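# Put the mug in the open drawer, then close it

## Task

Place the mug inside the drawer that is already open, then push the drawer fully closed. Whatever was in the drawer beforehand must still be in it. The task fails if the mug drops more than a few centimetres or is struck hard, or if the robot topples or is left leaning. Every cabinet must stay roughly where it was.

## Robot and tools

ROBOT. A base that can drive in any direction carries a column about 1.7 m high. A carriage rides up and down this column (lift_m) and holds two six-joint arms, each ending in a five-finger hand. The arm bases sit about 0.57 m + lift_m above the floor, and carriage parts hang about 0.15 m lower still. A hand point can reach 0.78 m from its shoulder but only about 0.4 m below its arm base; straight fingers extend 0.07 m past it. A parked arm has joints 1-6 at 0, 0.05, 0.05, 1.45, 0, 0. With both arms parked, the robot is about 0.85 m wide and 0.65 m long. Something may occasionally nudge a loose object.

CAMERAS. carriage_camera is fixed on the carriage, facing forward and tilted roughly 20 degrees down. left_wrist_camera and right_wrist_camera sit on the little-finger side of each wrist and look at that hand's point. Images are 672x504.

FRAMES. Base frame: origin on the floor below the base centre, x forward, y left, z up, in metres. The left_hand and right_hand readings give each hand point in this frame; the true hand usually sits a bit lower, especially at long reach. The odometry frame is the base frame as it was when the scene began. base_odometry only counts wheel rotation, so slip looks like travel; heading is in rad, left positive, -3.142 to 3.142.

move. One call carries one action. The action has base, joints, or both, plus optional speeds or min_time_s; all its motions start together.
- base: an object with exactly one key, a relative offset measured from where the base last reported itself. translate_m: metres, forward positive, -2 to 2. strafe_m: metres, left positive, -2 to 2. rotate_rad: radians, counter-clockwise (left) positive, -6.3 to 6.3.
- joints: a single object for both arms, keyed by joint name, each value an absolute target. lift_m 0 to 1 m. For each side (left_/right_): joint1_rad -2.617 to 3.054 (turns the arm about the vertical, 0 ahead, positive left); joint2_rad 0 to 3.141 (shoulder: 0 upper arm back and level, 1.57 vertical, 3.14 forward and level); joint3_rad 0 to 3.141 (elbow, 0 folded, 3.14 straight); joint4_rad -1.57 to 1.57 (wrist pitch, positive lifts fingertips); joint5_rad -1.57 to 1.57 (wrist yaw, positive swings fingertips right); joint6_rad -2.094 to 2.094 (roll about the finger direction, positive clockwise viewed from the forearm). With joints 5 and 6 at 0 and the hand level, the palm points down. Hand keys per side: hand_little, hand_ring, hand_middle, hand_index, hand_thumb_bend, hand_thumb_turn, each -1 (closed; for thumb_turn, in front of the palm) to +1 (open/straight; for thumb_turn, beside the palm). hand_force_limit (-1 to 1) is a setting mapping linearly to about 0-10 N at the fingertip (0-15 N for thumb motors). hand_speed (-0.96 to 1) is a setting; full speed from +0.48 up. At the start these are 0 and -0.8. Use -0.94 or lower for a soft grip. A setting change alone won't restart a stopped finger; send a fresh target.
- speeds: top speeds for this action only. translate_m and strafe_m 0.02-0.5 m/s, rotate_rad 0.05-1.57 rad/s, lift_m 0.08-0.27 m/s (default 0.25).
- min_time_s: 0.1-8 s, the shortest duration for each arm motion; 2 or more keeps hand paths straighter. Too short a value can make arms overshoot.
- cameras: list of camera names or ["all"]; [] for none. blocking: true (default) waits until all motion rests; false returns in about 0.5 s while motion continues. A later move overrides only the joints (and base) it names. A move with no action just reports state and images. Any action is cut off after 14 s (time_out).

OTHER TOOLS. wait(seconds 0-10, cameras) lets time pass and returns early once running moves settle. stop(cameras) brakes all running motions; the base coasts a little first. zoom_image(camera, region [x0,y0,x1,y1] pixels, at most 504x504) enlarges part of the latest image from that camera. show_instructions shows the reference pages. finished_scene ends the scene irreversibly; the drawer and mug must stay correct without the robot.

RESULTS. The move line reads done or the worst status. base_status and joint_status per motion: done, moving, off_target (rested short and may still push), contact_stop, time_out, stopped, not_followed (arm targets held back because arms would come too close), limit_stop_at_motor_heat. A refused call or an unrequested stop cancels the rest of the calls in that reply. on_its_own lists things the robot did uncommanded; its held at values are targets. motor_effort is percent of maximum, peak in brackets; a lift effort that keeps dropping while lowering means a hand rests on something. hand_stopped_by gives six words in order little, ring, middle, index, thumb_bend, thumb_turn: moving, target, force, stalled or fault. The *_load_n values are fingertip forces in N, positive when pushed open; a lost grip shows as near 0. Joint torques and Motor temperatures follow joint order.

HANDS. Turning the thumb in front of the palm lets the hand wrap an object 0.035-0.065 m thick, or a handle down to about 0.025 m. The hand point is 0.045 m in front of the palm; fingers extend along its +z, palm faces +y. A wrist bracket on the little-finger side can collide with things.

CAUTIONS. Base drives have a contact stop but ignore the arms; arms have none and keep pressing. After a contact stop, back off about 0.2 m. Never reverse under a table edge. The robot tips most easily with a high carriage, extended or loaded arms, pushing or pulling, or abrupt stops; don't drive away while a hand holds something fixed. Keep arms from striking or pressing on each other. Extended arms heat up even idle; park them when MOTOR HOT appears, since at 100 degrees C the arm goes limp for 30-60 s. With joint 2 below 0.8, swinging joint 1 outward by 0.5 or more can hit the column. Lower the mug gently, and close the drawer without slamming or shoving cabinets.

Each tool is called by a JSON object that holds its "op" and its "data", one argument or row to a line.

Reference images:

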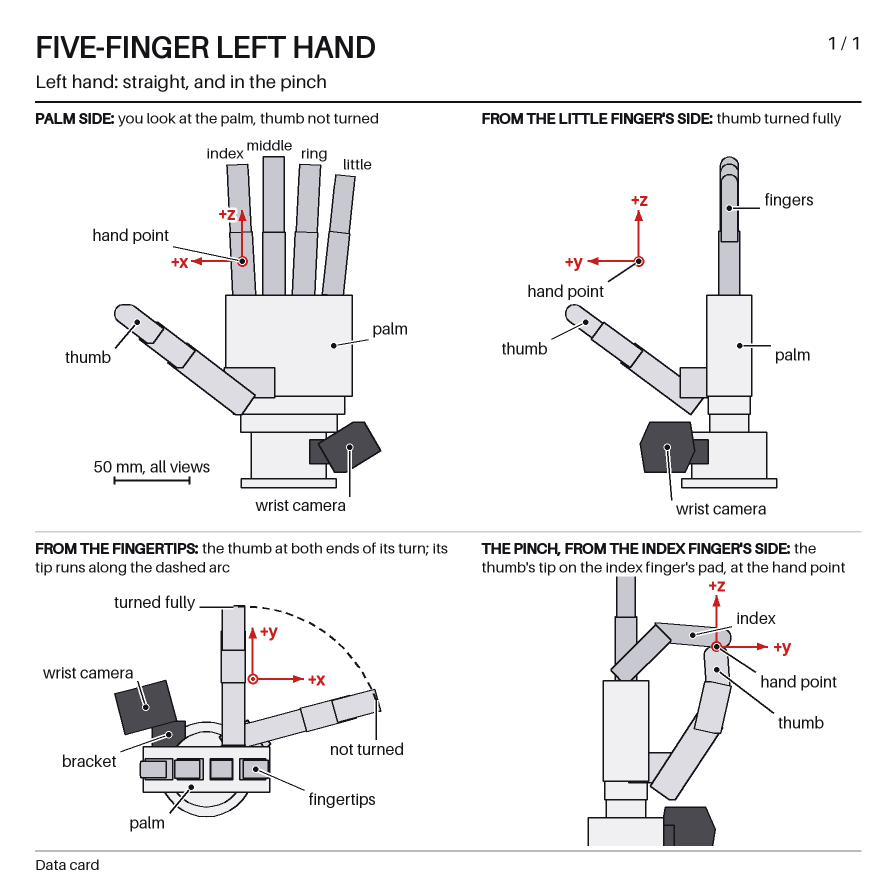

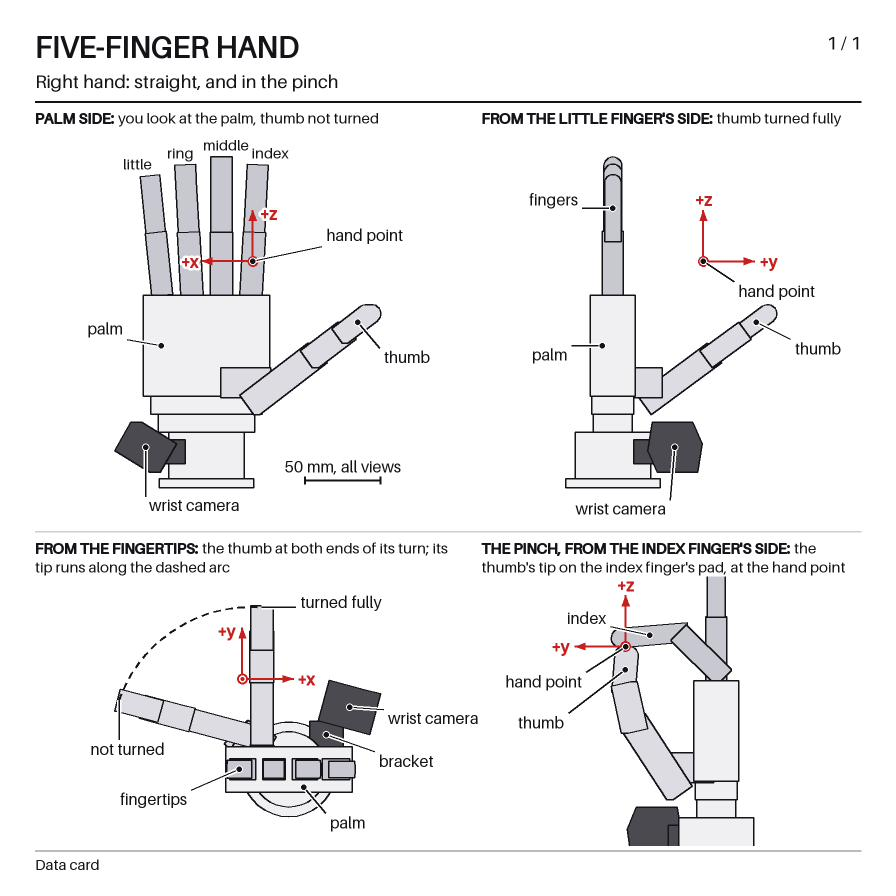

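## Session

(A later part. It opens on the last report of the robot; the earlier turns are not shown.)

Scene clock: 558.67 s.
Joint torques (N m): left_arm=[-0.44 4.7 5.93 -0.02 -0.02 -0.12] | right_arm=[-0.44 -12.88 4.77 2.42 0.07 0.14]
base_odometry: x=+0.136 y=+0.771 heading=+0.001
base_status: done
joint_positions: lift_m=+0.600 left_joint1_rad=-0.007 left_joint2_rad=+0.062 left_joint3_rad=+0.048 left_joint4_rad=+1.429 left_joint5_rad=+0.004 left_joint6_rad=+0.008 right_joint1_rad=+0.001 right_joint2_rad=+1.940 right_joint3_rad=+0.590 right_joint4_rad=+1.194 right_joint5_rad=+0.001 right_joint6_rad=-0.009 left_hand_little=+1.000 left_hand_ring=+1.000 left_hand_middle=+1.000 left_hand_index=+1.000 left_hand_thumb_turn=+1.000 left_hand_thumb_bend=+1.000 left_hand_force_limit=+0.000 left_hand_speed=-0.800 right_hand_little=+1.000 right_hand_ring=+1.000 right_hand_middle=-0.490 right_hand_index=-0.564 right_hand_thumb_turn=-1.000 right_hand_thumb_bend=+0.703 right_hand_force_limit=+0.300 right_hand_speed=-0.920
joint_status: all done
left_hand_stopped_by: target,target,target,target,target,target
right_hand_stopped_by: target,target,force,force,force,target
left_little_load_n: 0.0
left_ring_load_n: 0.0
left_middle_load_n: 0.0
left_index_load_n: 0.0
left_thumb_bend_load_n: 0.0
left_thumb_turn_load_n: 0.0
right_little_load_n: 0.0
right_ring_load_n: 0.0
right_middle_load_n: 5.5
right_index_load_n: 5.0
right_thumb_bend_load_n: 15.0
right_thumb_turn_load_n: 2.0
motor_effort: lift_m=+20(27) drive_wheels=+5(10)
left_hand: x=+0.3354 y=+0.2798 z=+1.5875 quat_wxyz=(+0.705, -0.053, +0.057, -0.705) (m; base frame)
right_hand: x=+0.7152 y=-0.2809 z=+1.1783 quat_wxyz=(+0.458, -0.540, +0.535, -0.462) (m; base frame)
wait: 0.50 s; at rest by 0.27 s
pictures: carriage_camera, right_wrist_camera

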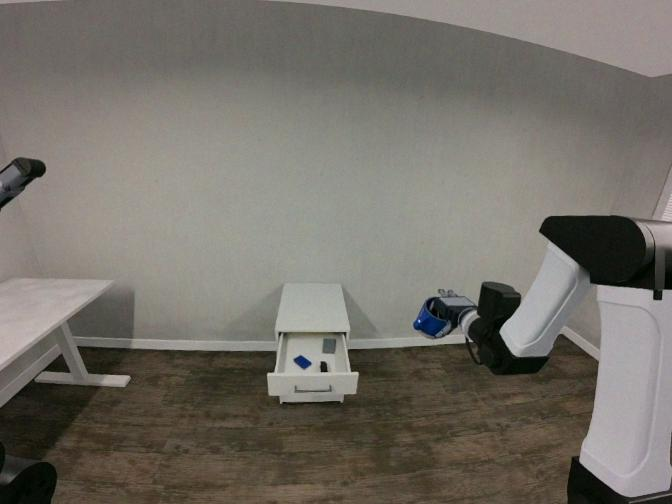

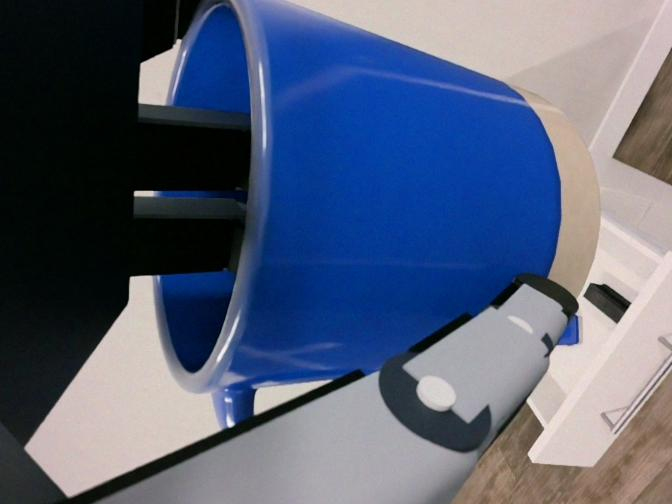

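{"op": "move", "data": {
  "joints": {"right_joint6_rad": -0.45, "right_joint4_rad": 1.12},
  "min_time_s": 2
}}

{"op": "wait", "data": {
  "seconds": 0.5,
  "cameras": ["carriage_camera"]
}}

{"op": "zoom_image", "data": {
  "camera": "carriage_camera",
  "region": [400, 274, 480, 354]
}}

Scene clock: 650.57 s.
Joint torques (N m): left_arm=[-0.46 4.68 5.91 -0.02 -0.03 -0.12] | right_arm=[-0.44 -12.83 4.75 2.29 0.09 -0.17]
Motor temperatures (°C): left_arm=[21 26 31 24 24 25] | right_arm=[20 50 29 48 21 23]
move: off_target
base_odometry: x=+0.136 y=+0.771 heading=+0.001
base_status: not commanded
joint_positions: lift_m=+0.600 left_joint1_rad=-0.007 left_joint2_rad=+0.062 left_joint3_rad=+0.048 left_joint4_rad=+1.429 left_joint5_rad=+0.004 left_joint6_rad=+0.008 right_joint1_rad=+0.001 right_joint2_rad=+1.940 right_joint3_rad=+0.590 right_joint4_rad=+1.057 right_joint5_rad=+0.001 right_joint6_rad=-0.436 left_hand_little=+1.000 left_hand_ring=+1.000 left_hand_middle=+1.000 left_hand_index=+1.000 left_hand_thumb_turn=+1.000 left_hand_thumb_bend=+1.000 left_hand_force_limit=+0.000 left_hand_speed=-0.800 right_hand_little=+1.000 right_hand_ring=+1.000 right_hand_middle=-0.490 right_hand_index=-0.564 right_hand_thumb_turn=-1.000 right_hand_thumb_bend=+0.703 right_hand_force_limit=+0.300 right_hand_speed=-0.920
joint_status: right_joint4_rad off_target (ended at +1.057, target +1.120); the others done
left_hand_stopped_by: target,target,target,target,target,target
right_hand_stopped_by: target,target,force,force,force,target
left_little_load_n: 0.0
left_ring_load_n: 0.0
left_middle_load_n: 0.0
left_index_load_n: 0.0
left_thumb_bend_load_n: 0.0
left_thumb_turn_load_n: 0.0
right_little_load_n: 0.0
right_ring_load_n: 0.0
right_middle_load_n: 6.0
right_index_load_n: 4.0
right_thumb_bend_load_n: 14.5
right_thumb_turn_load_n: 2.5
motor_effort: lift_m=+21(22) drive_wheels=+5(5)
left_hand: x=+0.3354 y=+0.2798 z=+1.5875 quat_wxyz=(+0.705, -0.053, +0.057, -0.705) (m; base frame)
right_hand: x=+0.6970 y=-0.3086 z=+1.1376 quat_wxyz=(+0.321, -0.677, +0.431, -0.503) (m; base frame)
pictures: none

Scene clock: 651.07 s.
Joint torques (N m): left_arm=[-0.43 4.68 5.9 -0.01 -0.02 -0.12] | right_arm=[-0.44 -12.85 4.74 2.28 0.09 -0.13]
base_odometry: x=+0.136 y=+0.771 heading=+0.001
base_status: not commanded
joint_positions: lift_m=+0.600 left_joint1_rad=-0.007 left_joint2_rad=+0.062 left_joint3_rad=+0.048 left_joint4_rad=+1.429 left_joint5_rad=+0.004 left_joint6_rad=+0.008 right_joint1_rad=+0.001 right_joint2_rad=+1.940 right_joint3_rad=+0.590 right_joint4_rad=+1.057 right_joint5_rad=+0.001 right_joint6_rad=-0.437 left_hand_little=+1.000 left_hand_ring=+1.000 left_hand_middle=+1.000 left_hand_index=+1.000 left_hand_thumb_turn=+1.000 left_hand_thumb_bend=+1.000 left_hand_force_limit=+0.000 left_hand_speed=-0.800 right_hand_little=+1.000 right_hand_ring=+1.000 right_hand_middle=-0.490 right_hand_index=-0.564 right_hand_thumb_turn=-1.000 right_hand_thumb_bend=+0.703 right_hand_force_limit=+0.300 right_hand_speed=-0.920
joint_status: right_joint4_rad off_target (ended at +1.057, target +1.120); the others done
left_hand_stopped_by: target,target,target,target,target,target
right_hand_stopped_by: target,target,force,force,force,target
left_little_load_n: 0.0
left_ring_load_n: 0.0
left_middle_load_n: 0.0
left_index_load_n: 0.0
left_thumb_bend_load_n: 0.0
left_thumb_turn_load_n: 0.0
right_little_load_n: 0.0
right_ring_load_n: 0.5
right_middle_load_n: 6.0
right_index_load_n: 4.0
right_thumb_bend_load_n: 14.5
right_thumb_turn_load_n: 3.0
motor_effort: lift_m=+20(22) drive_wheels=+5(5)
left_hand: x=+0.3354 y=+0.2798 z=+1.5875 quat_wxyz=(+0.705, -0.053, +0.057, -0.705) (m; base frame)
right_hand: x=+0.6970 y=-0.3087 z=+1.1376 quat_wxyz=(+0.321, -0.677, +0.431, -0.503) (m; base frame)
wait: 0.50 s; at rest by 0.27 s
pictures: carriage_camera

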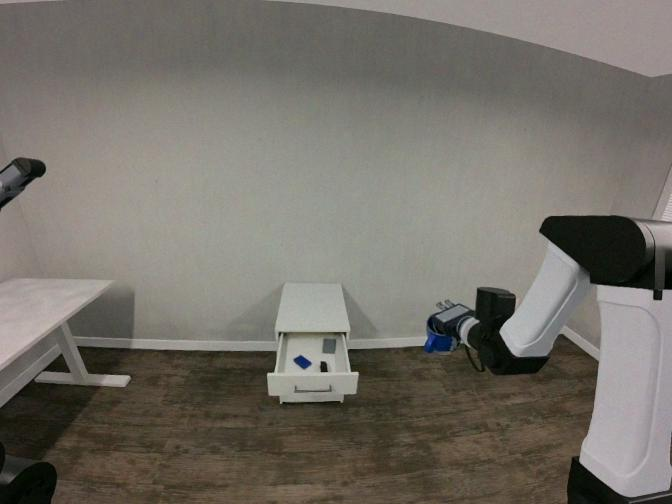

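Scaled by 6.300 from the camera's 672x504 image, which has a finer 960x720 frame.

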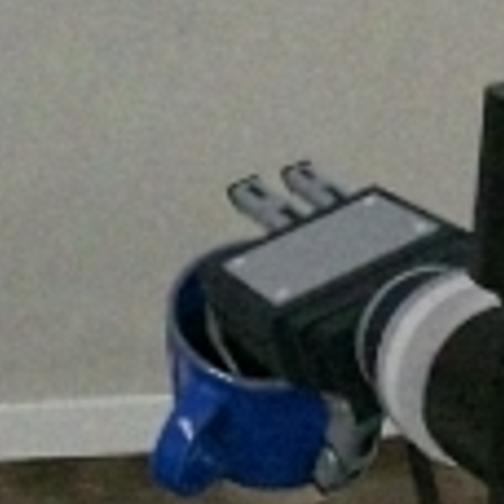

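{"op": "move", "data": {
  "base": {"rotate_rad": 0.065},
  "joints": {"right_joint2_rad": 2.5, "right_joint3_rad": 1.46, "right_joint4_rad": 0.42, "right_joint6_rad": -0.47},
  "min_time_s": 4
}}

{"op": "move", "data": {
  "base": {"strafe_m": 0.27},
  "speeds": {"strafe_m": 0.15}
}}

{"op": "wait", "data": {
  "seconds": 0.6,
  "cameras": ["carriage_camera", "right_wrist_camera"]
}}

Scene clock: 693.03 s.
Joint torques (N m): left_arm=[-0.44 4.71 5.89 -0.02 -0.02 -0.12] | right_arm=[-0.51 -14.67 7.57 1.8 0.1 -0.12]
move: done
base_odometry: x=+0.136 y=+0.771 heading=+0.066
base_status: done
joint_positions: lift_m=+0.600 left_joint1_rad=-0.007 left_joint2_rad=+0.062 left_joint3_rad=+0.048 left_joint4_rad=+1.429 left_joint5_rad=+0.004 left_joint6_rad=+0.008 right_joint1_rad=+0.002 right_joint2_rad=+2.504 right_joint3_rad=+1.428 right_joint4_rad=+0.380 right_joint5_rad=-0.001 right_joint6_rad=-0.457 left_hand_little=+1.000 left_hand_ring=+1.000 left_hand_middle=+1.000 left_hand_index=+1.000 left_hand_thumb_turn=+1.000 left_hand_thumb_bend=+1.000 left_hand_force_limit=+0.000 left_hand_speed=-0.800 right_hand_little=+1.000 right_hand_ring=+1.000 right_hand_middle=-0.490 right_hand_index=-0.564 right_hand_thumb_turn=-1.000 right_hand_thumb_bend=+0.703 right_hand_force_limit=+0.300 right_hand_speed=-0.920
joint_status: all done
left_hand_stopped_by: target,target,target,target,target,target
right_hand_stopped_by: target,target,force,force,force,target
left_little_load_n: 0.0
left_ring_load_n: 0.0
left_middle_load_n: 0.0
left_index_load_n: 0.0
left_thumb_bend_load_n: 0.0
left_thumb_turn_load_n: 0.0
right_little_load_n: 0.0
right_ring_load_n: 0.0
right_middle_load_n: 6.5
right_index_load_n: 4.0
right_thumb_bend_load_n: 14.0
right_thumb_turn_load_n: 2.5
motor_effort: lift_m=+22(23) drive_wheels=+1(4)
left_hand: x=+0.3354 y=+0.2798 z=+1.5875 quat_wxyz=(+0.705, -0.053, +0.057, -0.705) (m; base frame)
right_hand: x=+0.7959 y=-0.3093 z=+1.0053 quat_wxyz=(+0.225, -0.769, +0.478, -0.359) (m; base frame)
pictures: none

Scene clock: 695.73 s.
Joint torques (N m): left_arm=[-0.34 4.71 5.79 -0.02 -0.07 -0.12] | right_arm=[-0.5 -14.72 7.62 1.83 0.08 -0.1]
move: done
base_odometry: x=+0.118 y=+1.040 heading=+0.065
base_status: done
joint_positions: lift_m=+0.600 left_joint1_rad=-0.007 left_joint2_rad=+0.062 left_joint3_rad=+0.048 left_joint4_rad=+1.429 left_joint5_rad=+0.004 left_joint6_rad=+0.008 right_joint1_rad=+0.001 right_joint2_rad=+2.504 right_joint3_rad=+1.428 right_joint4_rad=+0.377 right_joint5_rad=-0.001 right_joint6_rad=-0.459 left_hand_little=+1.000 left_hand_ring=+1.000 left_hand_middle=+1.000 left_hand_index=+1.000 left_hand_thumb_turn=+1.000 left_hand_thumb_bend=+1.000 left_hand_force_limit=+0.000 left_hand_speed=-0.800 right_hand_little=+1.000 right_hand_ring=+1.000 right_hand_middle=-0.490 right_hand_index=-0.564 right_hand_thumb_turn=-1.000 right_hand_thumb_bend=+0.703 right_hand_force_limit=+0.300 right_hand_speed=-0.920
joint_status: not commanded
left_hand_stopped_by: target,target,target,target,target,target
right_hand_stopped_by: target,target,force,force,force,target
left_little_load_n: 0.0
left_ring_load_n: 0.0
left_middle_load_n: 0.0
left_index_load_n: 0.0
left_thumb_bend_load_n: 0.0
left_thumb_turn_load_n: 0.0
right_little_load_n: 0.0
right_ring_load_n: 0.0
right_middle_load_n: 6.0
right_index_load_n: 4.5
right_thumb_bend_load_n: 14.5
right_thumb_turn_load_n: 2.5
motor_effort: lift_m=+20(23) drive_wheels=-4(11)
left_hand: x=+0.3354 y=+0.2797 z=+1.5875 quat_wxyz=(+0.705, -0.053, +0.057, -0.705) (m; base frame)
right_hand: x=+0.7951 y=-0.3097 z=+1.0047 quat_wxyz=(+0.223, -0.770, +0.478, -0.358) (m; base frame)
pictures: none

Scene clock: 696.33 s.
Joint torques (N m): left_arm=[-0.4 4.66 5.91 -0.02 -0.03 -0.12] | right_arm=[-0.39 -14.65 7.54 1.84 0.1 -0.1]
base_odometry: x=+0.118 y=+1.040 heading=+0.065
base_status: done
joint_positions: lift_m=+0.600 left_joint1_rad=-0.007 left_joint2_rad=+0.062 left_joint3_rad=+0.048 left_joint4_rad=+1.429 left_joint5_rad=+0.004 left_joint6_rad=+0.008 right_joint1_rad=+0.001 right_joint2_rad=+2.504 right_joint3_rad=+1.428 right_joint4_rad=+0.377 right_joint5_rad=-0.001 right_joint6_rad=-0.459 left_hand_little=+1.000 left_hand_ring=+1.000 left_hand_middle=+1.000 left_hand_index=+1.000 left_hand_thumb_turn=+1.000 left_hand_thumb_bend=+1.000 left_hand_force_limit=+0.000 left_hand_speed=-0.800 right_hand_little=+1.000 right_hand_ring=+1.000 right_hand_middle=-0.490 right_hand_index=-0.564 right_hand_thumb_turn=-1.000 right_hand_thumb_bend=+0.703 right_hand_force_limit=+0.300 right_hand_speed=-0.920
joint_status: not commanded
left_hand_stopped_by: target,target,target,target,target,target
right_hand_stopped_by: target,target,force,force,force,target
left_little_load_n: 0.0
left_ring_load_n: 0.0
left_middle_load_n: 0.0
left_index_load_n: 0.0
left_thumb_bend_load_n: 0.0
left_thumb_turn_load_n: 0.0
right_little_load_n: -0.5
right_ring_load_n: 0.0
right_middle_load_n: 6.0
right_index_load_n: 4.5
right_thumb_bend_load_n: 14.0
right_thumb_turn_load_n: 2.5
motor_effort: lift_m=+20(23) drive_wheels=-4(11)
left_hand: x=+0.3354 y=+0.2797 z=+1.5875 quat_wxyz=(+0.705, -0.053, +0.057, -0.705) (m; base frame)
right_hand: x=+0.7951 y=-0.3097 z=+1.0047 quat_wxyz=(+0.223, -0.770, +0.478, -0.358) (m; base frame)
wait: 0.60 s; at rest by 0.27 s
pictures: carriage_camera, right_wrist_camera

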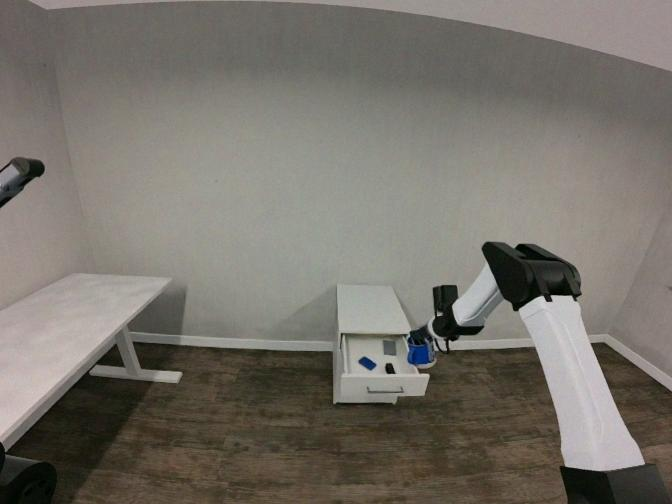

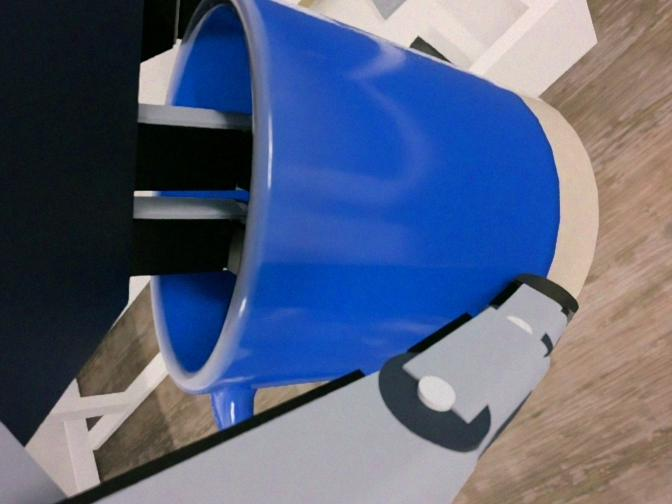

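{"op": "zoom_image", "data": {
  "camera": "carriage_camera",
  "region": [330, 300, 450, 410]
}}

{"op": "zoom_image", "data": {
  "camera": "carriage_camera",
  "region": [395, 315, 455, 375]
}}

Scaled by 4.200 from the camera's 672x504 image, which has a finer 960x720 frame.

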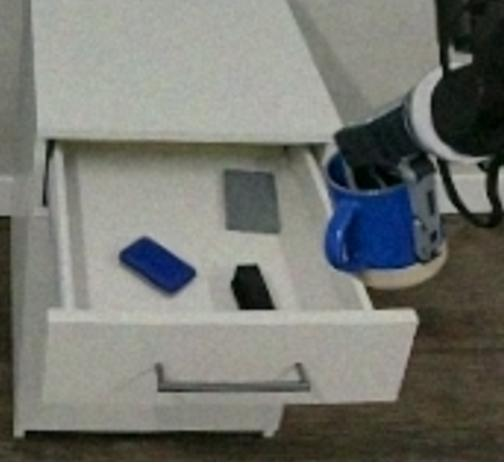

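Scaled by 8.400 from the camera's 672x504 image, which has a finer 960x720 frame.

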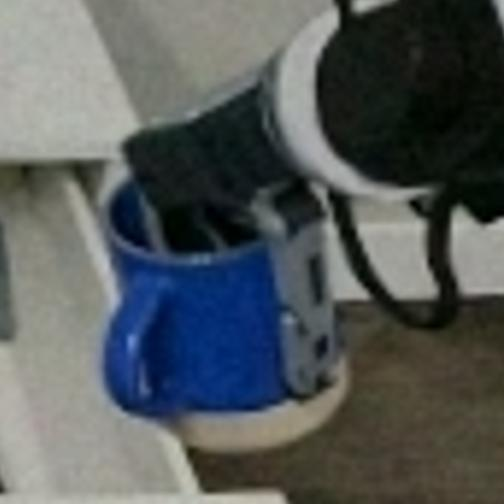

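{"op": "move", "data": {
  "joints": {"right_joint6_rad": -0.12},
  "min_time_s": 1.5
}}

{"op": "wait", "data": {
  "seconds": 0.5,
  "cameras": ["carriage_camera"]
}}

{"op": "zoom_image", "data": {
  "camera": "carriage_camera",
  "region": [385, 320, 445, 380]
}}

Scene clock: 724.30 s.
Joint torques (N m): left_arm=[-0.36 4.67 5.91 -0.02 -0.02 -0.11] | right_arm=[-0.44 -14.65 7.51 1.84 0.1 0.19]
move: done
base_odometry: x=+0.118 y=+1.040 heading=+0.065
base_status: not commanded
joint_positions: lift_m=+0.600 left_joint1_rad=-0.007 left_joint2_rad=+0.062 left_joint3_rad=+0.048 left_joint4_rad=+1.429 left_joint5_rad=+0.004 left_joint6_rad=+0.008 right_joint1_rad=+0.001 right_joint2_rad=+2.504 right_joint3_rad=+1.428 right_joint4_rad=+0.377 right_joint5_rad=-0.001 right_joint6_rad=-0.136 left_hand_little=+1.000 left_hand_ring=+1.000 left_hand_middle=+1.000 left_hand_index=+1.000 left_hand_thumb_turn=+1.000 left_hand_thumb_bend=+1.000 left_hand_force_limit=+0.000 left_hand_speed=-0.800 right_hand_little=+1.000 right_hand_ring=+1.000 right_hand_middle=-0.490 right_hand_index=-0.564 right_hand_thumb_turn=-1.000 right_hand_thumb_bend=+0.703 right_hand_force_limit=+0.300 right_hand_speed=-0.920
joint_status: all done
left_hand_stopped_by: target,target,target,target,target,target
right_hand_stopped_by: target,target,force,force,force,target
left_little_load_n: 0.0
left_ring_load_n: 0.0
left_middle_load_n: 0.0
left_index_load_n: 0.0
left_thumb_bend_load_n: 0.0
left_thumb_turn_load_n: 0.0
right_little_load_n: 0.0
right_ring_load_n: 0.0
right_middle_load_n: 6.0
right_index_load_n: 4.5
right_thumb_bend_load_n: 14.5
right_thumb_turn_load_n: 2.0
motor_effort: lift_m=+20(22) drive_wheels=-4(4)
left_hand: x=+0.3354 y=+0.2797 z=+1.5875 quat_wxyz=(+0.705, -0.053, +0.057, -0.705) (m; base frame)
right_hand: x=+0.7975 y=-0.2883 z=+1.0076 quat_wxyz=(+0.278, -0.684, +0.595, -0.317) (m; base frame)
pictures: none

Scene clock: 724.80 s.
Joint torques (N m): left_arm=[-0.39 4.71 5.9 -0.02 -0.03 -0.12] | right_arm=[-0.46 -14.65 7.54 1.84 0.1 0.2]
base_odometry: x=+0.118 y=+1.040 heading=+0.065
base_status: not commanded
joint_positions: lift_m=+0.600 left_joint1_rad=-0.007 left_joint2_rad=+0.062 left_joint3_rad=+0.048 left_joint4_rad=+1.429 left_joint5_rad=+0.004 left_joint6_rad=+0.008 right_joint1_rad=+0.001 right_joint2_rad=+2.504 right_joint3_rad=+1.428 right_joint4_rad=+0.377 right_joint5_rad=-0.001 right_joint6_rad=-0.135 left_hand_little=+1.000 left_hand_ring=+1.000 left_hand_middle=+1.000 left_hand_index=+1.000 left_hand_thumb_turn=+1.000 left_hand_thumb_bend=+1.000 left_hand_force_limit=+0.000 left_hand_speed=-0.800 right_hand_little=+1.000 right_hand_ring=+1.000 right_hand_middle=-0.490 right_hand_index=-0.564 right_hand_thumb_turn=-1.000 right_hand_thumb_bend=+0.703 right_hand_force_limit=+0.300 right_hand_speed=-0.920
joint_status: all done
left_hand_stopped_by: target,target,target,target,target,target
right_hand_stopped_by: target,target,force,force,force,target
left_little_load_n: 0.0
left_ring_load_n: 0.0
left_middle_load_n: -0.5
left_index_load_n: 0.0
left_thumb_bend_load_n: 0.0
left_thumb_turn_load_n: 0.0
right_little_load_n: 0.0
right_ring_load_n: 0.0
right_middle_load_n: 6.0
right_index_load_n: 5.0
right_thumb_bend_load_n: 14.5
right_thumb_turn_load_n: 2.0
motor_effort: lift_m=+20(22) drive_wheels=-4(4)
left_hand: x=+0.3354 y=+0.2797 z=+1.5875 quat_wxyz=(+0.705, -0.053, +0.057, -0.705) (m; base frame)
right_hand: x=+0.7975 y=-0.2882 z=+1.0076 quat_wxyz=(+0.278, -0.683, +0.596, -0.317) (m; base frame)
wait: 0.50 s; at rest by 0.27 s
pictures: carriage_camera

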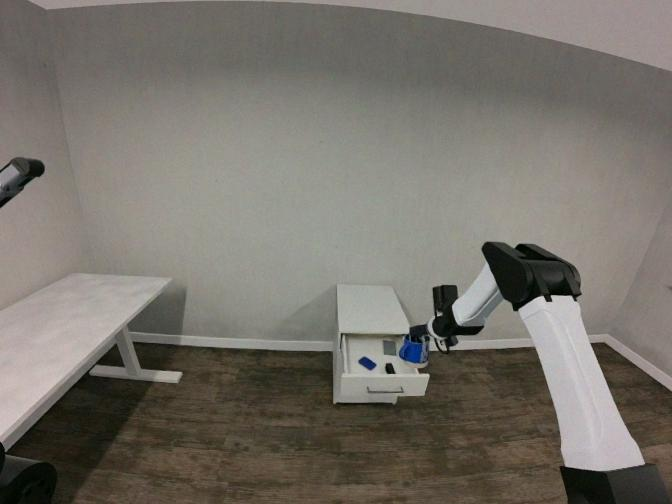

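Scaled by 8.400 from the camera's 672x504 image, which has a finer 960x720 frame.

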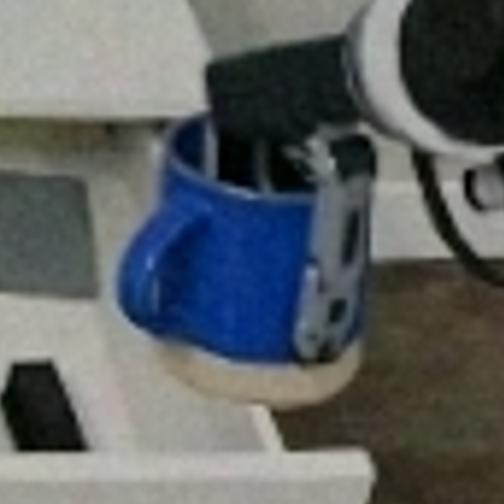

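{"op": "move", "data": {
  "base": {"rotate_rad": -0.035},
  "joints": {"right_joint6_rad": -0.04, "right_joint4_rad": 0.45},
  "min_time_s": 1.5
}}

{"op": "move", "data": {
  "base": {"translate_m": 0.3},
  "speeds": {"translate_m": 0.15}
}}

{"op": "wait", "data": {
  "seconds": 0.6,
  "cameras": ["carriage_camera"]
}}

{"op": "zoom_image", "data": {
  "camera": "carriage_camera",
  "region": [320, 350, 470, 500]
}}

Scene clock: 762.80 s.
Joint torques (N m): left_arm=[-0.39 4.68 5.86 -0.01 -0.03 -0.11] | right_arm=[0.05 -14.75 7.41 2.01 0.08 0.2]
move: off_target
base_odometry: x=+0.118 y=+1.040 heading=+0.030
base_status: done
joint_positions: lift_m=+0.600 left_joint1_rad=-0.007 left_joint2_rad=+0.062 left_joint3_rad=+0.048 left_joint4_rad=+1.429 left_joint5_rad=+0.004 left_joint6_rad=+0.008 right_joint1_rad=-0.005 right_joint2_rad=+2.505 right_joint3_rad=+1.430 right_joint4_rad=+0.388 right_joint5_rad=+0.003 right_joint6_rad=-0.056 left_hand_little=+1.000 left_hand_ring=+1.000 left_hand_middle=+1.000 left_hand_index=+1.000 left_hand_thumb_turn=+1.000 left_hand_thumb_bend=+1.000 left_hand_force_limit=+0.000 left_hand_speed=-0.800 right_hand_little=+1.000 right_hand_ring=+1.000 right_hand_middle=-0.490 right_hand_index=-0.564 right_hand_thumb_turn=-1.000 right_hand_thumb_bend=+0.703 right_hand_force_limit=+0.300 right_hand_speed=-0.920
joint_status: right_joint4_rad off_target (ended at +0.389, target +0.450); the others done
left_hand_stopped_by: target,target,target,target,target,target
right_hand_stopped_by: target,target,force,force,force,target
left_little_load_n: 0.0
left_ring_load_n: 0.0
left_middle_load_n: 0.0
left_index_load_n: 0.0
left_thumb_bend_load_n: 0.0
left_thumb_turn_load_n: 0.0
right_little_load_n: 0.0
right_ring_load_n: 0.0
right_middle_load_n: 5.5
right_index_load_n: 5.0
right_thumb_bend_load_n: 14.5
right_thumb_turn_load_n: 2.0
motor_effort: lift_m=+19(23) drive_wheels=-4(5)
left_hand: x=+0.3353 y=+0.2797 z=+1.5876 quat_wxyz=(+0.705, -0.053, +0.057, -0.705) (m; base frame)
right_hand: x=+0.8020 y=-0.2873 z=+1.0111 quat_wxyz=(+0.292, -0.655, +0.623, -0.312) (m; base frame)
pictures: none

Scene clock: 765.83 s.
Joint torques (N m): left_arm=[-0.38 4.66 5.9 -0.02 -0.02 -0.12] | right_arm=[0.06 -14.76 7.38 1.98 0.09 0.2]
move: done
base_odometry: x=+0.418 y=+1.050 heading=+0.031
base_status: done
joint_positions: lift_m=+0.600 left_joint1_rad=-0.007 left_joint2_rad=+0.062 left_joint3_rad=+0.048 left_joint4_rad=+1.430 left_joint5_rad=+0.004 left_joint6_rad=+0.008 right_joint1_rad=-0.005 right_joint2_rad=+2.506 right_joint3_rad=+1.430 right_joint4_rad=+0.393 right_joint5_rad=+0.003 right_joint6_rad=-0.055 left_hand_little=+1.000 left_hand_ring=+1.000 left_hand_middle=+1.000 left_hand_index=+1.000 left_hand_thumb_turn=+1.000 left_hand_thumb_bend=+1.000 left_hand_force_limit=+0.000 left_hand_speed=-0.800 right_hand_little=+1.000 right_hand_ring=+1.000 right_hand_middle=-0.490 right_hand_index=-0.564 right_hand_thumb_turn=-1.000 right_hand_thumb_bend=+0.703 right_hand_force_limit=+0.300 right_hand_speed=-0.920
joint_status: not commanded
left_hand_stopped_by: target,target,target,target,target,target
right_hand_stopped_by: target,target,force,force,force,target
left_little_load_n: 0.0
left_ring_load_n: 0.0
left_middle_load_n: 0.0
left_index_load_n: 0.0
left_thumb_bend_load_n: 0.0
left_thumb_turn_load_n: 0.0
right_little_load_n: 0.0
right_ring_load_n: 0.0
right_middle_load_n: 5.5
right_index_load_n: 4.5
right_thumb_bend_load_n: 14.5
right_thumb_turn_load_n: 2.0
motor_effort: lift_m=+20(24) drive_wheels=+4(11)
left_hand: x=+0.3351 y=+0.2797 z=+1.5876 quat_wxyz=(+0.705, -0.053, +0.056, -0.705) (m; base frame)
right_hand: x=+0.8030 y=-0.2872 z=+1.0118 quat_wxyz=(+0.294, -0.654, +0.623, -0.314) (m; base frame)
pictures: none

Scene clock: 766.43 s.
Joint torques (N m): left_arm=[-0.4 4.7 5.93 -0.03 -0.03 -0.13] | right_arm=[0.08 -14.8 7.41 1.98 0.07 0.2]
base_odometry: x=+0.418 y=+1.050 heading=+0.031
base_status: done
joint_positions: lift_m=+0.600 left_joint1_rad=-0.007 left_joint2_rad=+0.062 left_joint3_rad=+0.048 left_joint4_rad=+1.430 left_joint5_rad=+0.004 left_joint6_rad=+0.008 right_joint1_rad=-0.005 right_joint2_rad=+2.506 right_joint3_rad=+1.430 right_joint4_rad=+0.393 right_joint5_rad=+0.003 right_joint6_rad=-0.055 left_hand_little=+1.000 left_hand_ring=+1.000 left_hand_middle=+1.000 left_hand_index=+1.000 left_hand_thumb_turn=+1.000 left_hand_thumb_bend=+1.000 left_hand_force_limit=+0.000 left_hand_speed=-0.800 right_hand_little=+1.000 right_hand_ring=+1.000 right_hand_middle=-0.490 right_hand_index=-0.564 right_hand_thumb_turn=-1.000 right_hand_thumb_bend=+0.703 right_hand_force_limit=+0.300 right_hand_speed=-0.920
joint_status: not commanded
left_hand_stopped_by: target,target,target,target,target,target
right_hand_stopped_by: target,target,force,force,force,target
left_little_load_n: 0.0
left_ring_load_n: 0.0
left_middle_load_n: 0.0
left_index_load_n: 0.0
left_thumb_bend_load_n: 0.0
left_thumb_turn_load_n: 0.0
right_little_load_n: 0.0
right_ring_load_n: 0.0
right_middle_load_n: 5.5
right_index_load_n: 5.0
right_thumb_bend_load_n: 14.5
right_thumb_turn_load_n: 2.0
motor_effort: lift_m=+21(24) drive_wheels=-3(11)
left_hand: x=+0.3351 y=+0.2797 z=+1.5876 quat_wxyz=(+0.705, -0.053, +0.056, -0.705) (m; base frame)
right_hand: x=+0.8030 y=-0.2872 z=+1.0118 quat_wxyz=(+0.294, -0.654, +0.623, -0.314) (m; base frame)
wait: 0.60 s; at rest by 0.27 s
pictures: carriage_camera

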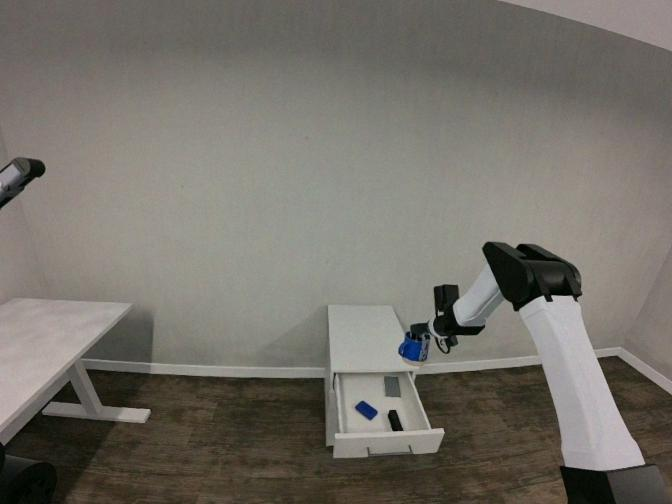

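Scaled by 3.360 from the camera's 672x504 image, which has a finer 960x720 frame.

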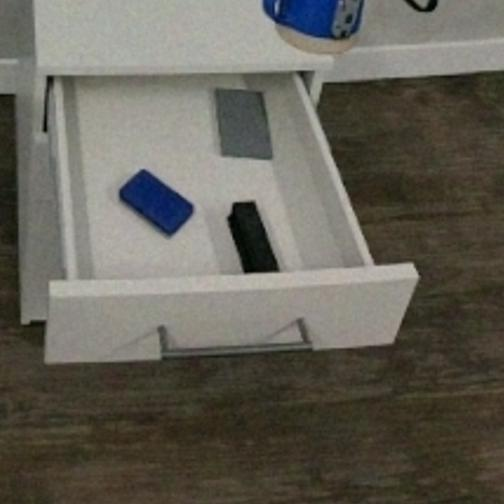

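{"op": "move", "data": {
  "base": {"rotate_rad": 0.785},
  "speeds": {"rotate_rad": 0.4}
}}

{"op": "move", "data": {
  "base": {"translate_m": -0.305},
  "speeds": {"translate_m": 0.2}
}}

{"op": "move", "data": {
  "base": {"strafe_m": -0.378},
  "speeds": {"strafe_m": 0.2}
}}

{"op": "wait", "data": {
  "seconds": 0.6,
  "cameras": ["carriage_camera"]
}}

{"op": "zoom_image", "data": {
  "camera": "carriage_camera",
  "region": [320, 320, 500, 500]
}}

Scene clock: 822.70 s.
Joint torques (N m): left_arm=[-0.31 4.67 5.93 -0.04 -0.02 -0.12] | right_arm=[-0.81 -14.8 7.32 1.96 0.06 0.19]
Motor temperatures (°C): left_arm=[21 26 31 24 24 25] | right_arm=[20 58 31 46 21 23]
move: done
base_odometry: x=+0.418 y=+1.050 heading=+0.816
base_status: done
joint_positions: lift_m=+0.600 left_joint1_rad=-0.007 left_joint2_rad=+0.062 left_joint3_rad=+0.048 left_joint4_rad=+1.430 left_joint5_rad=+0.004 left_joint6_rad=+0.008 right_joint1_rad=+0.005 right_joint2_rad=+2.506 right_joint3_rad=+1.430 right_joint4_rad=+0.396 right_joint5_rad=+0.003 right_joint6_rad=-0.053 left_hand_little=+1.000 left_hand_ring=+1.000 left_hand_middle=+1.000 left_hand_index=+1.000 left_hand_thumb_turn=+1.000 left_hand_thumb_bend=+1.000 left_hand_force_limit=+0.000 left_hand_speed=-0.800 right_hand_little=+1.000 right_hand_ring=+1.000 right_hand_middle=-0.490 right_hand_index=-0.564 right_hand_thumb_turn=-1.000 right_hand_thumb_bend=+0.703 right_hand_force_limit=+0.300 right_hand_speed=-0.920
joint_status: not commanded
left_hand_stopped_by: target,target,target,target,target,target
right_hand_stopped_by: target,target,force,force,force,target
left_little_load_n: 0.0
left_ring_load_n: 0.0
left_middle_load_n: -0.5
left_index_load_n: 0.0
left_thumb_bend_load_n: 0.0
left_thumb_turn_load_n: 0.0
right_little_load_n: 0.0
right_ring_load_n: 0.0
right_middle_load_n: 5.5
right_index_load_n: 5.0
right_thumb_bend_load_n: 14.5
right_thumb_turn_load_n: 1.5
motor_effort: lift_m=+20(23) drive_wheels=+5(10)
left_hand: x=+0.3351 y=+0.2797 z=+1.5876 quat_wxyz=(+0.705, -0.053, +0.056, -0.705) (m; base frame)
right_hand: x=+0.8034 y=-0.2820 z=+1.0121 quat_wxyz=(+0.296, -0.656, +0.620, -0.313) (m; base frame)
pictures: none

Scene clock: 825.43 s.
Joint torques (N m): left_arm=[-0.43 4.68 5.91 -0.04 -0.03 -0.12] | right_arm=[-0.73 -14.89 7.39 1.95 0.05 0.19]
Motor temperatures (°C): left_arm=[21 26 31 24 24 25] | right_arm=[20 58 31 46 21 23]
move: done
base_odometry: x=+0.210 y=+0.827 heading=+0.817
base_status: done
joint_positions: lift_m=+0.600 left_joint1_rad=-0.007 left_joint2_rad=+0.062 left_joint3_rad=+0.048 left_joint4_rad=+1.429 left_joint5_rad=+0.004 left_joint6_rad=+0.008 right_joint1_rad=+0.005 right_joint2_rad=+2.506 right_joint3_rad=+1.431 right_joint4_rad=+0.397 right_joint5_rad=+0.003 right_joint6_rad=-0.053 left_hand_little=+1.000 left_hand_ring=+1.000 left_hand_middle=+1.000 left_hand_index=+1.000 left_hand_thumb_turn=+1.000 left_hand_thumb_bend=+1.000 left_hand_force_limit=+0.000 left_hand_speed=-0.800 right_hand_little=+1.000 right_hand_ring=+1.000 right_hand_middle=-0.490 right_hand_index=-0.564 right_hand_thumb_turn=-1.000 right_hand_thumb_bend=+0.703 right_hand_force_limit=+0.300 right_hand_speed=-0.920
joint_status: not commanded
left_hand_stopped_by: target,target,target,target,target,target
right_hand_stopped_by: target,target,force,force,force,target
left_little_load_n: 0.0
left_ring_load_n: 0.0
left_middle_load_n: 0.0
left_index_load_n: 0.0
left_thumb_bend_load_n: 0.0
left_thumb_turn_load_n: 0.0
right_little_load_n: 0.0
right_ring_load_n: 0.0
right_middle_load_n: 5.5
right_index_load_n: 4.5
right_thumb_bend_load_n: 14.5
right_thumb_turn_load_n: 2.0
motor_effort: lift_m=+20(23) drive_wheels=-4(13)
left_hand: x=+0.3352 y=+0.2797 z=+1.5876 quat_wxyz=(+0.705, -0.053, +0.056, -0.705) (m; base frame)
right_hand: x=+0.8039 y=-0.2820 z=+1.0125 quat_wxyz=(+0.297, -0.656, +0.620, -0.314) (m; base frame)
pictures: none

Scene clock: 828.40 s.
Joint torques (N m): left_arm=[-0.18 4.67 5.91 -0.03 -0.04 -0.12] | right_arm=[-0.5 -14.91 7.39 1.94 0.07 0.18]
Motor temperatures (°C): left_arm=[21 26 31 24 24 25] | right_arm=[20 58 31 46 21 23]
move: done
base_odometry: x=+0.485 y=+0.568 heading=+0.816
base_status: done
joint_positions: lift_m=+0.600 left_joint1_rad=-0.007 left_joint2_rad=+0.062 left_joint3_rad=+0.048 left_joint4_rad=+1.429 left_joint5_rad=+0.004 left_joint6_rad=+0.008 right_joint1_rad=+0.002 right_joint2_rad=+2.506 right_joint3_rad=+1.431 right_joint4_rad=+0.397 right_joint5_rad=+0.001 right_joint6_rad=-0.052 left_hand_little=+1.000 left_hand_ring=+1.000 left_hand_middle=+1.000 left_hand_index=+1.000 left_hand_thumb_turn=+1.000 left_hand_thumb_bend=+1.000 left_hand_force_limit=+0.000 left_hand_speed=-0.800 right_hand_little=+1.000 right_hand_ring=+1.000 right_hand_middle=-0.490 right_hand_index=-0.564 right_hand_thumb_turn=-1.000 right_hand_thumb_bend=+0.703 right_hand_force_limit=+0.300 right_hand_speed=-0.920
joint_status: not commanded
left_hand_stopped_by: target,target,target,target,target,target
right_hand_stopped_by: target,target,force,force,force,target
left_little_load_n: 0.0
left_ring_load_n: 0.0
left_middle_load_n: 0.0
left_index_load_n: 0.0
left_thumb_bend_load_n: 0.5
left_thumb_turn_load_n: 0.0
right_little_load_n: 0.0
right_ring_load_n: 0.0
right_middle_load_n: 5.5
right_index_load_n: 5.0
right_thumb_bend_load_n: 14.5
right_thumb_turn_load_n: 2.0
motor_effort: lift_m=+21(23) drive_wheels=-2(9)
left_hand: x=+0.3352 y=+0.2797 z=+1.5876 quat_wxyz=(+0.705, -0.053, +0.056, -0.705) (m; base frame)
right_hand: x=+0.8039 y=-0.2831 z=+1.0124 quat_wxyz=(+0.297, -0.655, +0.621, -0.313) (m; base frame)
pictures: none

Scene clock: 829.00 s.
Joint torques (N m): left_arm=[-0.36 4.68 5.91 -0.03 -0.04 -0.12] | right_arm=[-0.43 -14.87 7.36 1.94 0.07 0.17]
Motor temperatures (°C): left_arm=[21 26 31 24 24 25] | right_arm=[20 58 31 46 21 23]
base_odometry: x=+0.485 y=+0.568 heading=+0.816
base_status: done
joint_positions: lift_m=+0.600 left_joint1_rad=-0.007 left_joint2_rad=+0.062 left_joint3_rad=+0.048 left_joint4_rad=+1.429 left_joint5_rad=+0.004 left_joint6_rad=+0.008 right_joint1_rad=+0.002 right_joint2_rad=+2.506 right_joint3_rad=+1.431 right_joint4_rad=+0.397 right_joint5_rad=+0.001 right_joint6_rad=-0.052 left_hand_little=+1.000 left_hand_ring=+1.000 left_hand_middle=+1.000 left_hand_index=+1.000 left_hand_thumb_turn=+1.000 left_hand_thumb_bend=+1.000 left_hand_force_limit=+0.000 left_hand_speed=-0.800 right_hand_little=+1.000 right_hand_ring=+1.000 right_hand_middle=-0.490 right_hand_index=-0.564 right_hand_thumb_turn=-1.000 right_hand_thumb_bend=+0.703 right_hand_force_limit=+0.300 right_hand_speed=-0.920
joint_status: not commanded
left_hand_stopped_by: target,target,target,target,target,target
right_hand_stopped_by: target,target,force,force,force,target
left_little_load_n: 0.0
left_ring_load_n: 0.0
left_middle_load_n: 0.0
left_index_load_n: 0.0
left_thumb_bend_load_n: 0.0
left_thumb_turn_load_n: 0.0
right_little_load_n: 0.0
right_ring_load_n: 0.0
right_middle_load_n: 5.5
right_index_load_n: 5.0
right_thumb_bend_load_n: 14.5
right_thumb_turn_load_n: 2.0
motor_effort: lift_m=+21(23) drive_wheels=-2(9)
left_hand: x=+0.3352 y=+0.2797 z=+1.5876 quat_wxyz=(+0.705, -0.053, +0.056, -0.705) (m; base frame)
right_hand: x=+0.8039 y=-0.2831 z=+1.0124 quat_wxyz=(+0.297, -0.655, +0.621, -0.313) (m; base frame)
wait: 0.60 s; at rest by 0.27 s
pictures: carriage_camera

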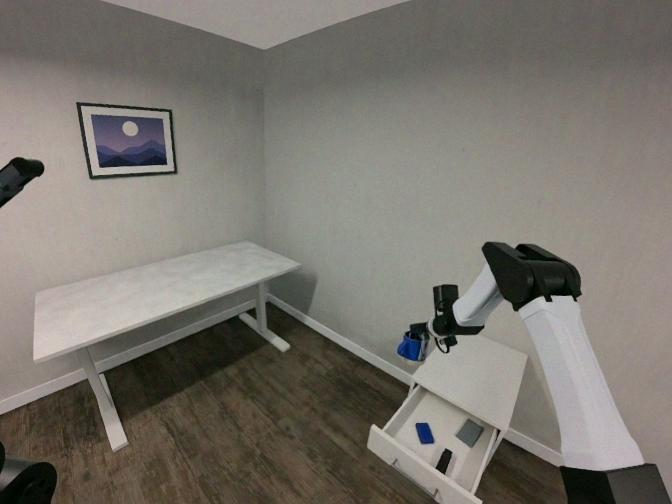

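Scaled by 2.800 from the camera's 672x504 image, which has a finer 960x720 frame.

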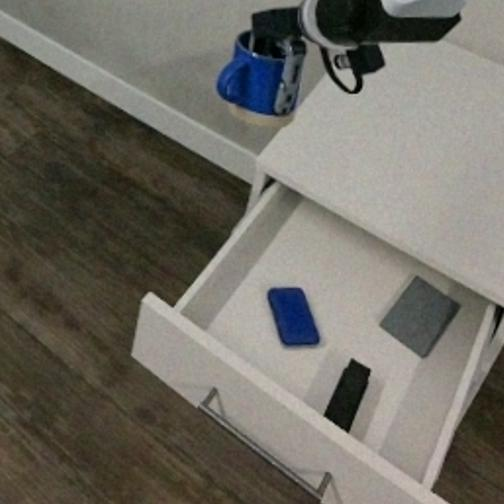

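{"op": "zoom_image", "data": {
  "camera": "carriage_camera",
  "region": [360, 380, 450, 470]
}}

Scaled by 5.600 from the camera's 672x504 image, which has a finer 960x720 frame.

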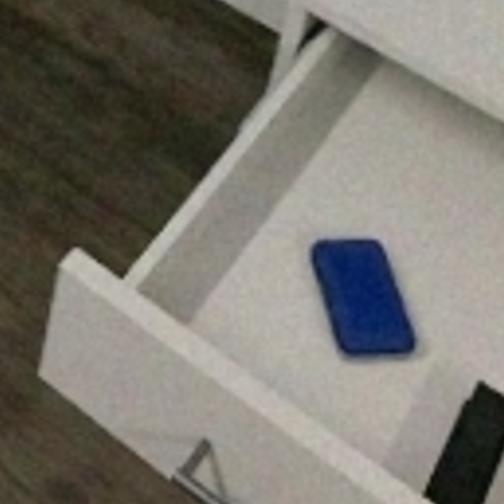

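{"op": "move", "data": {
  "base": {"translate_m": -0.02},
  "joints": {"lift_m": 0.35},
  "speeds": {"translate_m": 0.1, "lift_m": 0.12}
}}

{"op": "wait", "data": {
  "seconds": 0.6,
  "cameras": ["carriage_camera", "right_wrist_camera"]
}}

{"op": "zoom_image", "data": {
  "camera": "carriage_camera",
  "region": [350, 310, 490, 450]
}}

Scene clock: 906.60 s.
Joint torques (N m): left_arm=[-0.4 4.71 5.89 -0.06 -0.02 -0.12] | right_arm=[-0.53 -15.88 6.69 1.93 0.07 0.18]
Motor temperatures (°C): left_arm=[21 26 31 24 24 25] | right_arm=[20 60 32 48 21 23]
move: done
base_odometry: x=+0.471 y=+0.554 heading=+0.816
base_status: done
joint_positions: lift_m=+0.350 left_joint1_rad=-0.007 left_joint2_rad=+0.062 left_joint3_rad=+0.048 left_joint4_rad=+1.431 left_joint5_rad=+0.004 left_joint6_rad=+0.008 right_joint1_rad=+0.002 right_joint2_rad=+2.515 right_joint3_rad=+1.438 right_joint4_rad=+0.396 right_joint5_rad=+0.001 right_joint6_rad=-0.052 left_hand_little=+1.000 left_hand_ring=+1.000 left_hand_middle=+1.000 left_hand_index=+1.000 left_hand_thumb_turn=+1.000 left_hand_thumb_bend=+1.000 left_hand_force_limit=+0.000 left_hand_speed=-0.800 right_hand_little=+1.000 right_hand_ring=+1.000 right_hand_middle=-0.490 right_hand_index=-0.564 right_hand_thumb_turn=-1.000 right_hand_thumb_bend=+0.703 right_hand_force_limit=+0.300 right_hand_speed=-0.920
joint_status: all done
left_hand_stopped_by: target,target,target,target,target,target
right_hand_stopped_by: target,target,force,force,force,target
left_little_load_n: 0.0
left_ring_load_n: 0.0
left_middle_load_n: 0.0
left_index_load_n: 0.0
left_thumb_bend_load_n: 0.5
left_thumb_turn_load_n: 0.0
right_little_load_n: 0.0
right_ring_load_n: 0.0
right_middle_load_n: 5.5
right_index_load_n: 5.0
right_thumb_bend_load_n: 14.5
right_thumb_turn_load_n: 2.0
motor_effort: lift_m=+19(21) drive_wheels=+1(7)
left_hand: x=+0.3347 y=+0.2797 z=+1.3380 quat_wxyz=(+0.705, -0.052, +0.056, -0.705) (m; base frame)
right_hand: x=+0.8041 y=-0.2831 z=+0.7596 quat_wxyz=(+0.296, -0.655, +0.621, -0.312) (m; base frame)
pictures: none

Scene clock: 907.20 s.
Joint torques (N m): left_arm=[-0.38 4.67 5.91 -0.05 -0.02 -0.12] | right_arm=[-0.51 -15.84 6.72 1.95 0.07 0.17]
Motor temperatures (°C): left_arm=[21 26 31 24 24 25] | right_arm=[20 60 32 48 21 23]
base_odometry: x=+0.471 y=+0.554 heading=+0.816
base_status: done
joint_positions: lift_m=+0.350 left_joint1_rad=-0.007 left_joint2_rad=+0.062 left_joint3_rad=+0.048 left_joint4_rad=+1.431 left_joint5_rad=+0.004 left_joint6_rad=+0.008 right_joint1_rad=+0.002 right_joint2_rad=+2.515 right_joint3_rad=+1.438 right_joint4_rad=+0.396 right_joint5_rad=+0.001 right_joint6_rad=-0.052 left_hand_little=+1.000 left_hand_ring=+1.000 left_hand_middle=+1.000 left_hand_index=+1.000 left_hand_thumb_turn=+1.000 left_hand_thumb_bend=+1.000 left_hand_force_limit=+0.000 left_hand_speed=-0.800 right_hand_little=+1.000 right_hand_ring=+1.000 right_hand_middle=-0.490 right_hand_index=-0.564 right_hand_thumb_turn=-1.000 right_hand_thumb_bend=+0.703 right_hand_force_limit=+0.300 right_hand_speed=-0.920
joint_status: all done
left_hand_stopped_by: target,target,target,target,target,target
right_hand_stopped_by: target,target,force,force,force,target
left_little_load_n: 0.0
left_ring_load_n: 0.0
left_middle_load_n: 0.0
left_index_load_n: 0.0
left_thumb_bend_load_n: 0.0
left_thumb_turn_load_n: 0.0
right_little_load_n: 0.0
right_ring_load_n: 0.0
right_middle_load_n: 5.5
right_index_load_n: 5.0
right_thumb_bend_load_n: 14.5
right_thumb_turn_load_n: 2.0
motor_effort: lift_m=+19(21) drive_wheels=+1(7)
left_hand: x=+0.3347 y=+0.2797 z=+1.3380 quat_wxyz=(+0.705, -0.052, +0.056, -0.705) (m; base frame)
right_hand: x=+0.8041 y=-0.2831 z=+0.7596 quat_wxyz=(+0.296, -0.655, +0.621, -0.312) (m; base frame)
wait: 0.60 s; at rest by 0.27 s
pictures: carriage_camera, right_wrist_camera

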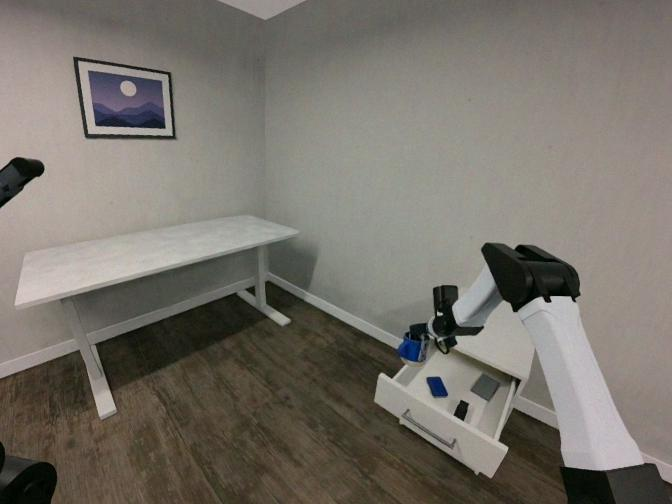

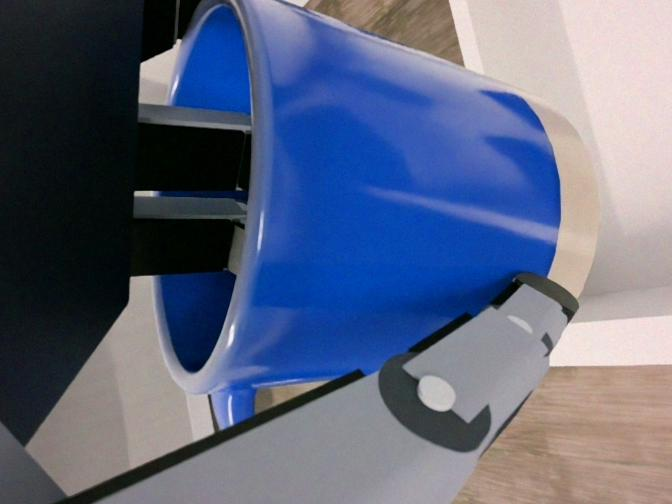

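Scaled by 3.600 from the camera's 672x504 image, which has a finer 960x720 frame.

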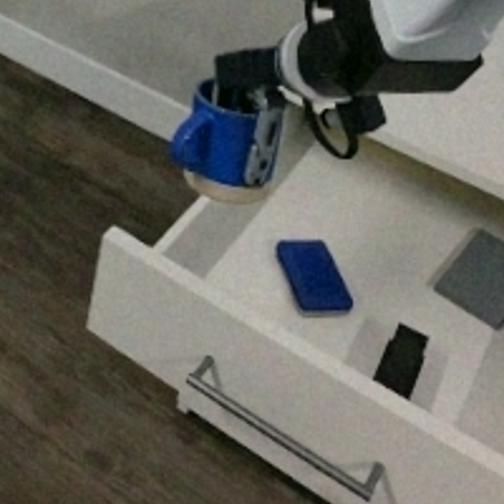

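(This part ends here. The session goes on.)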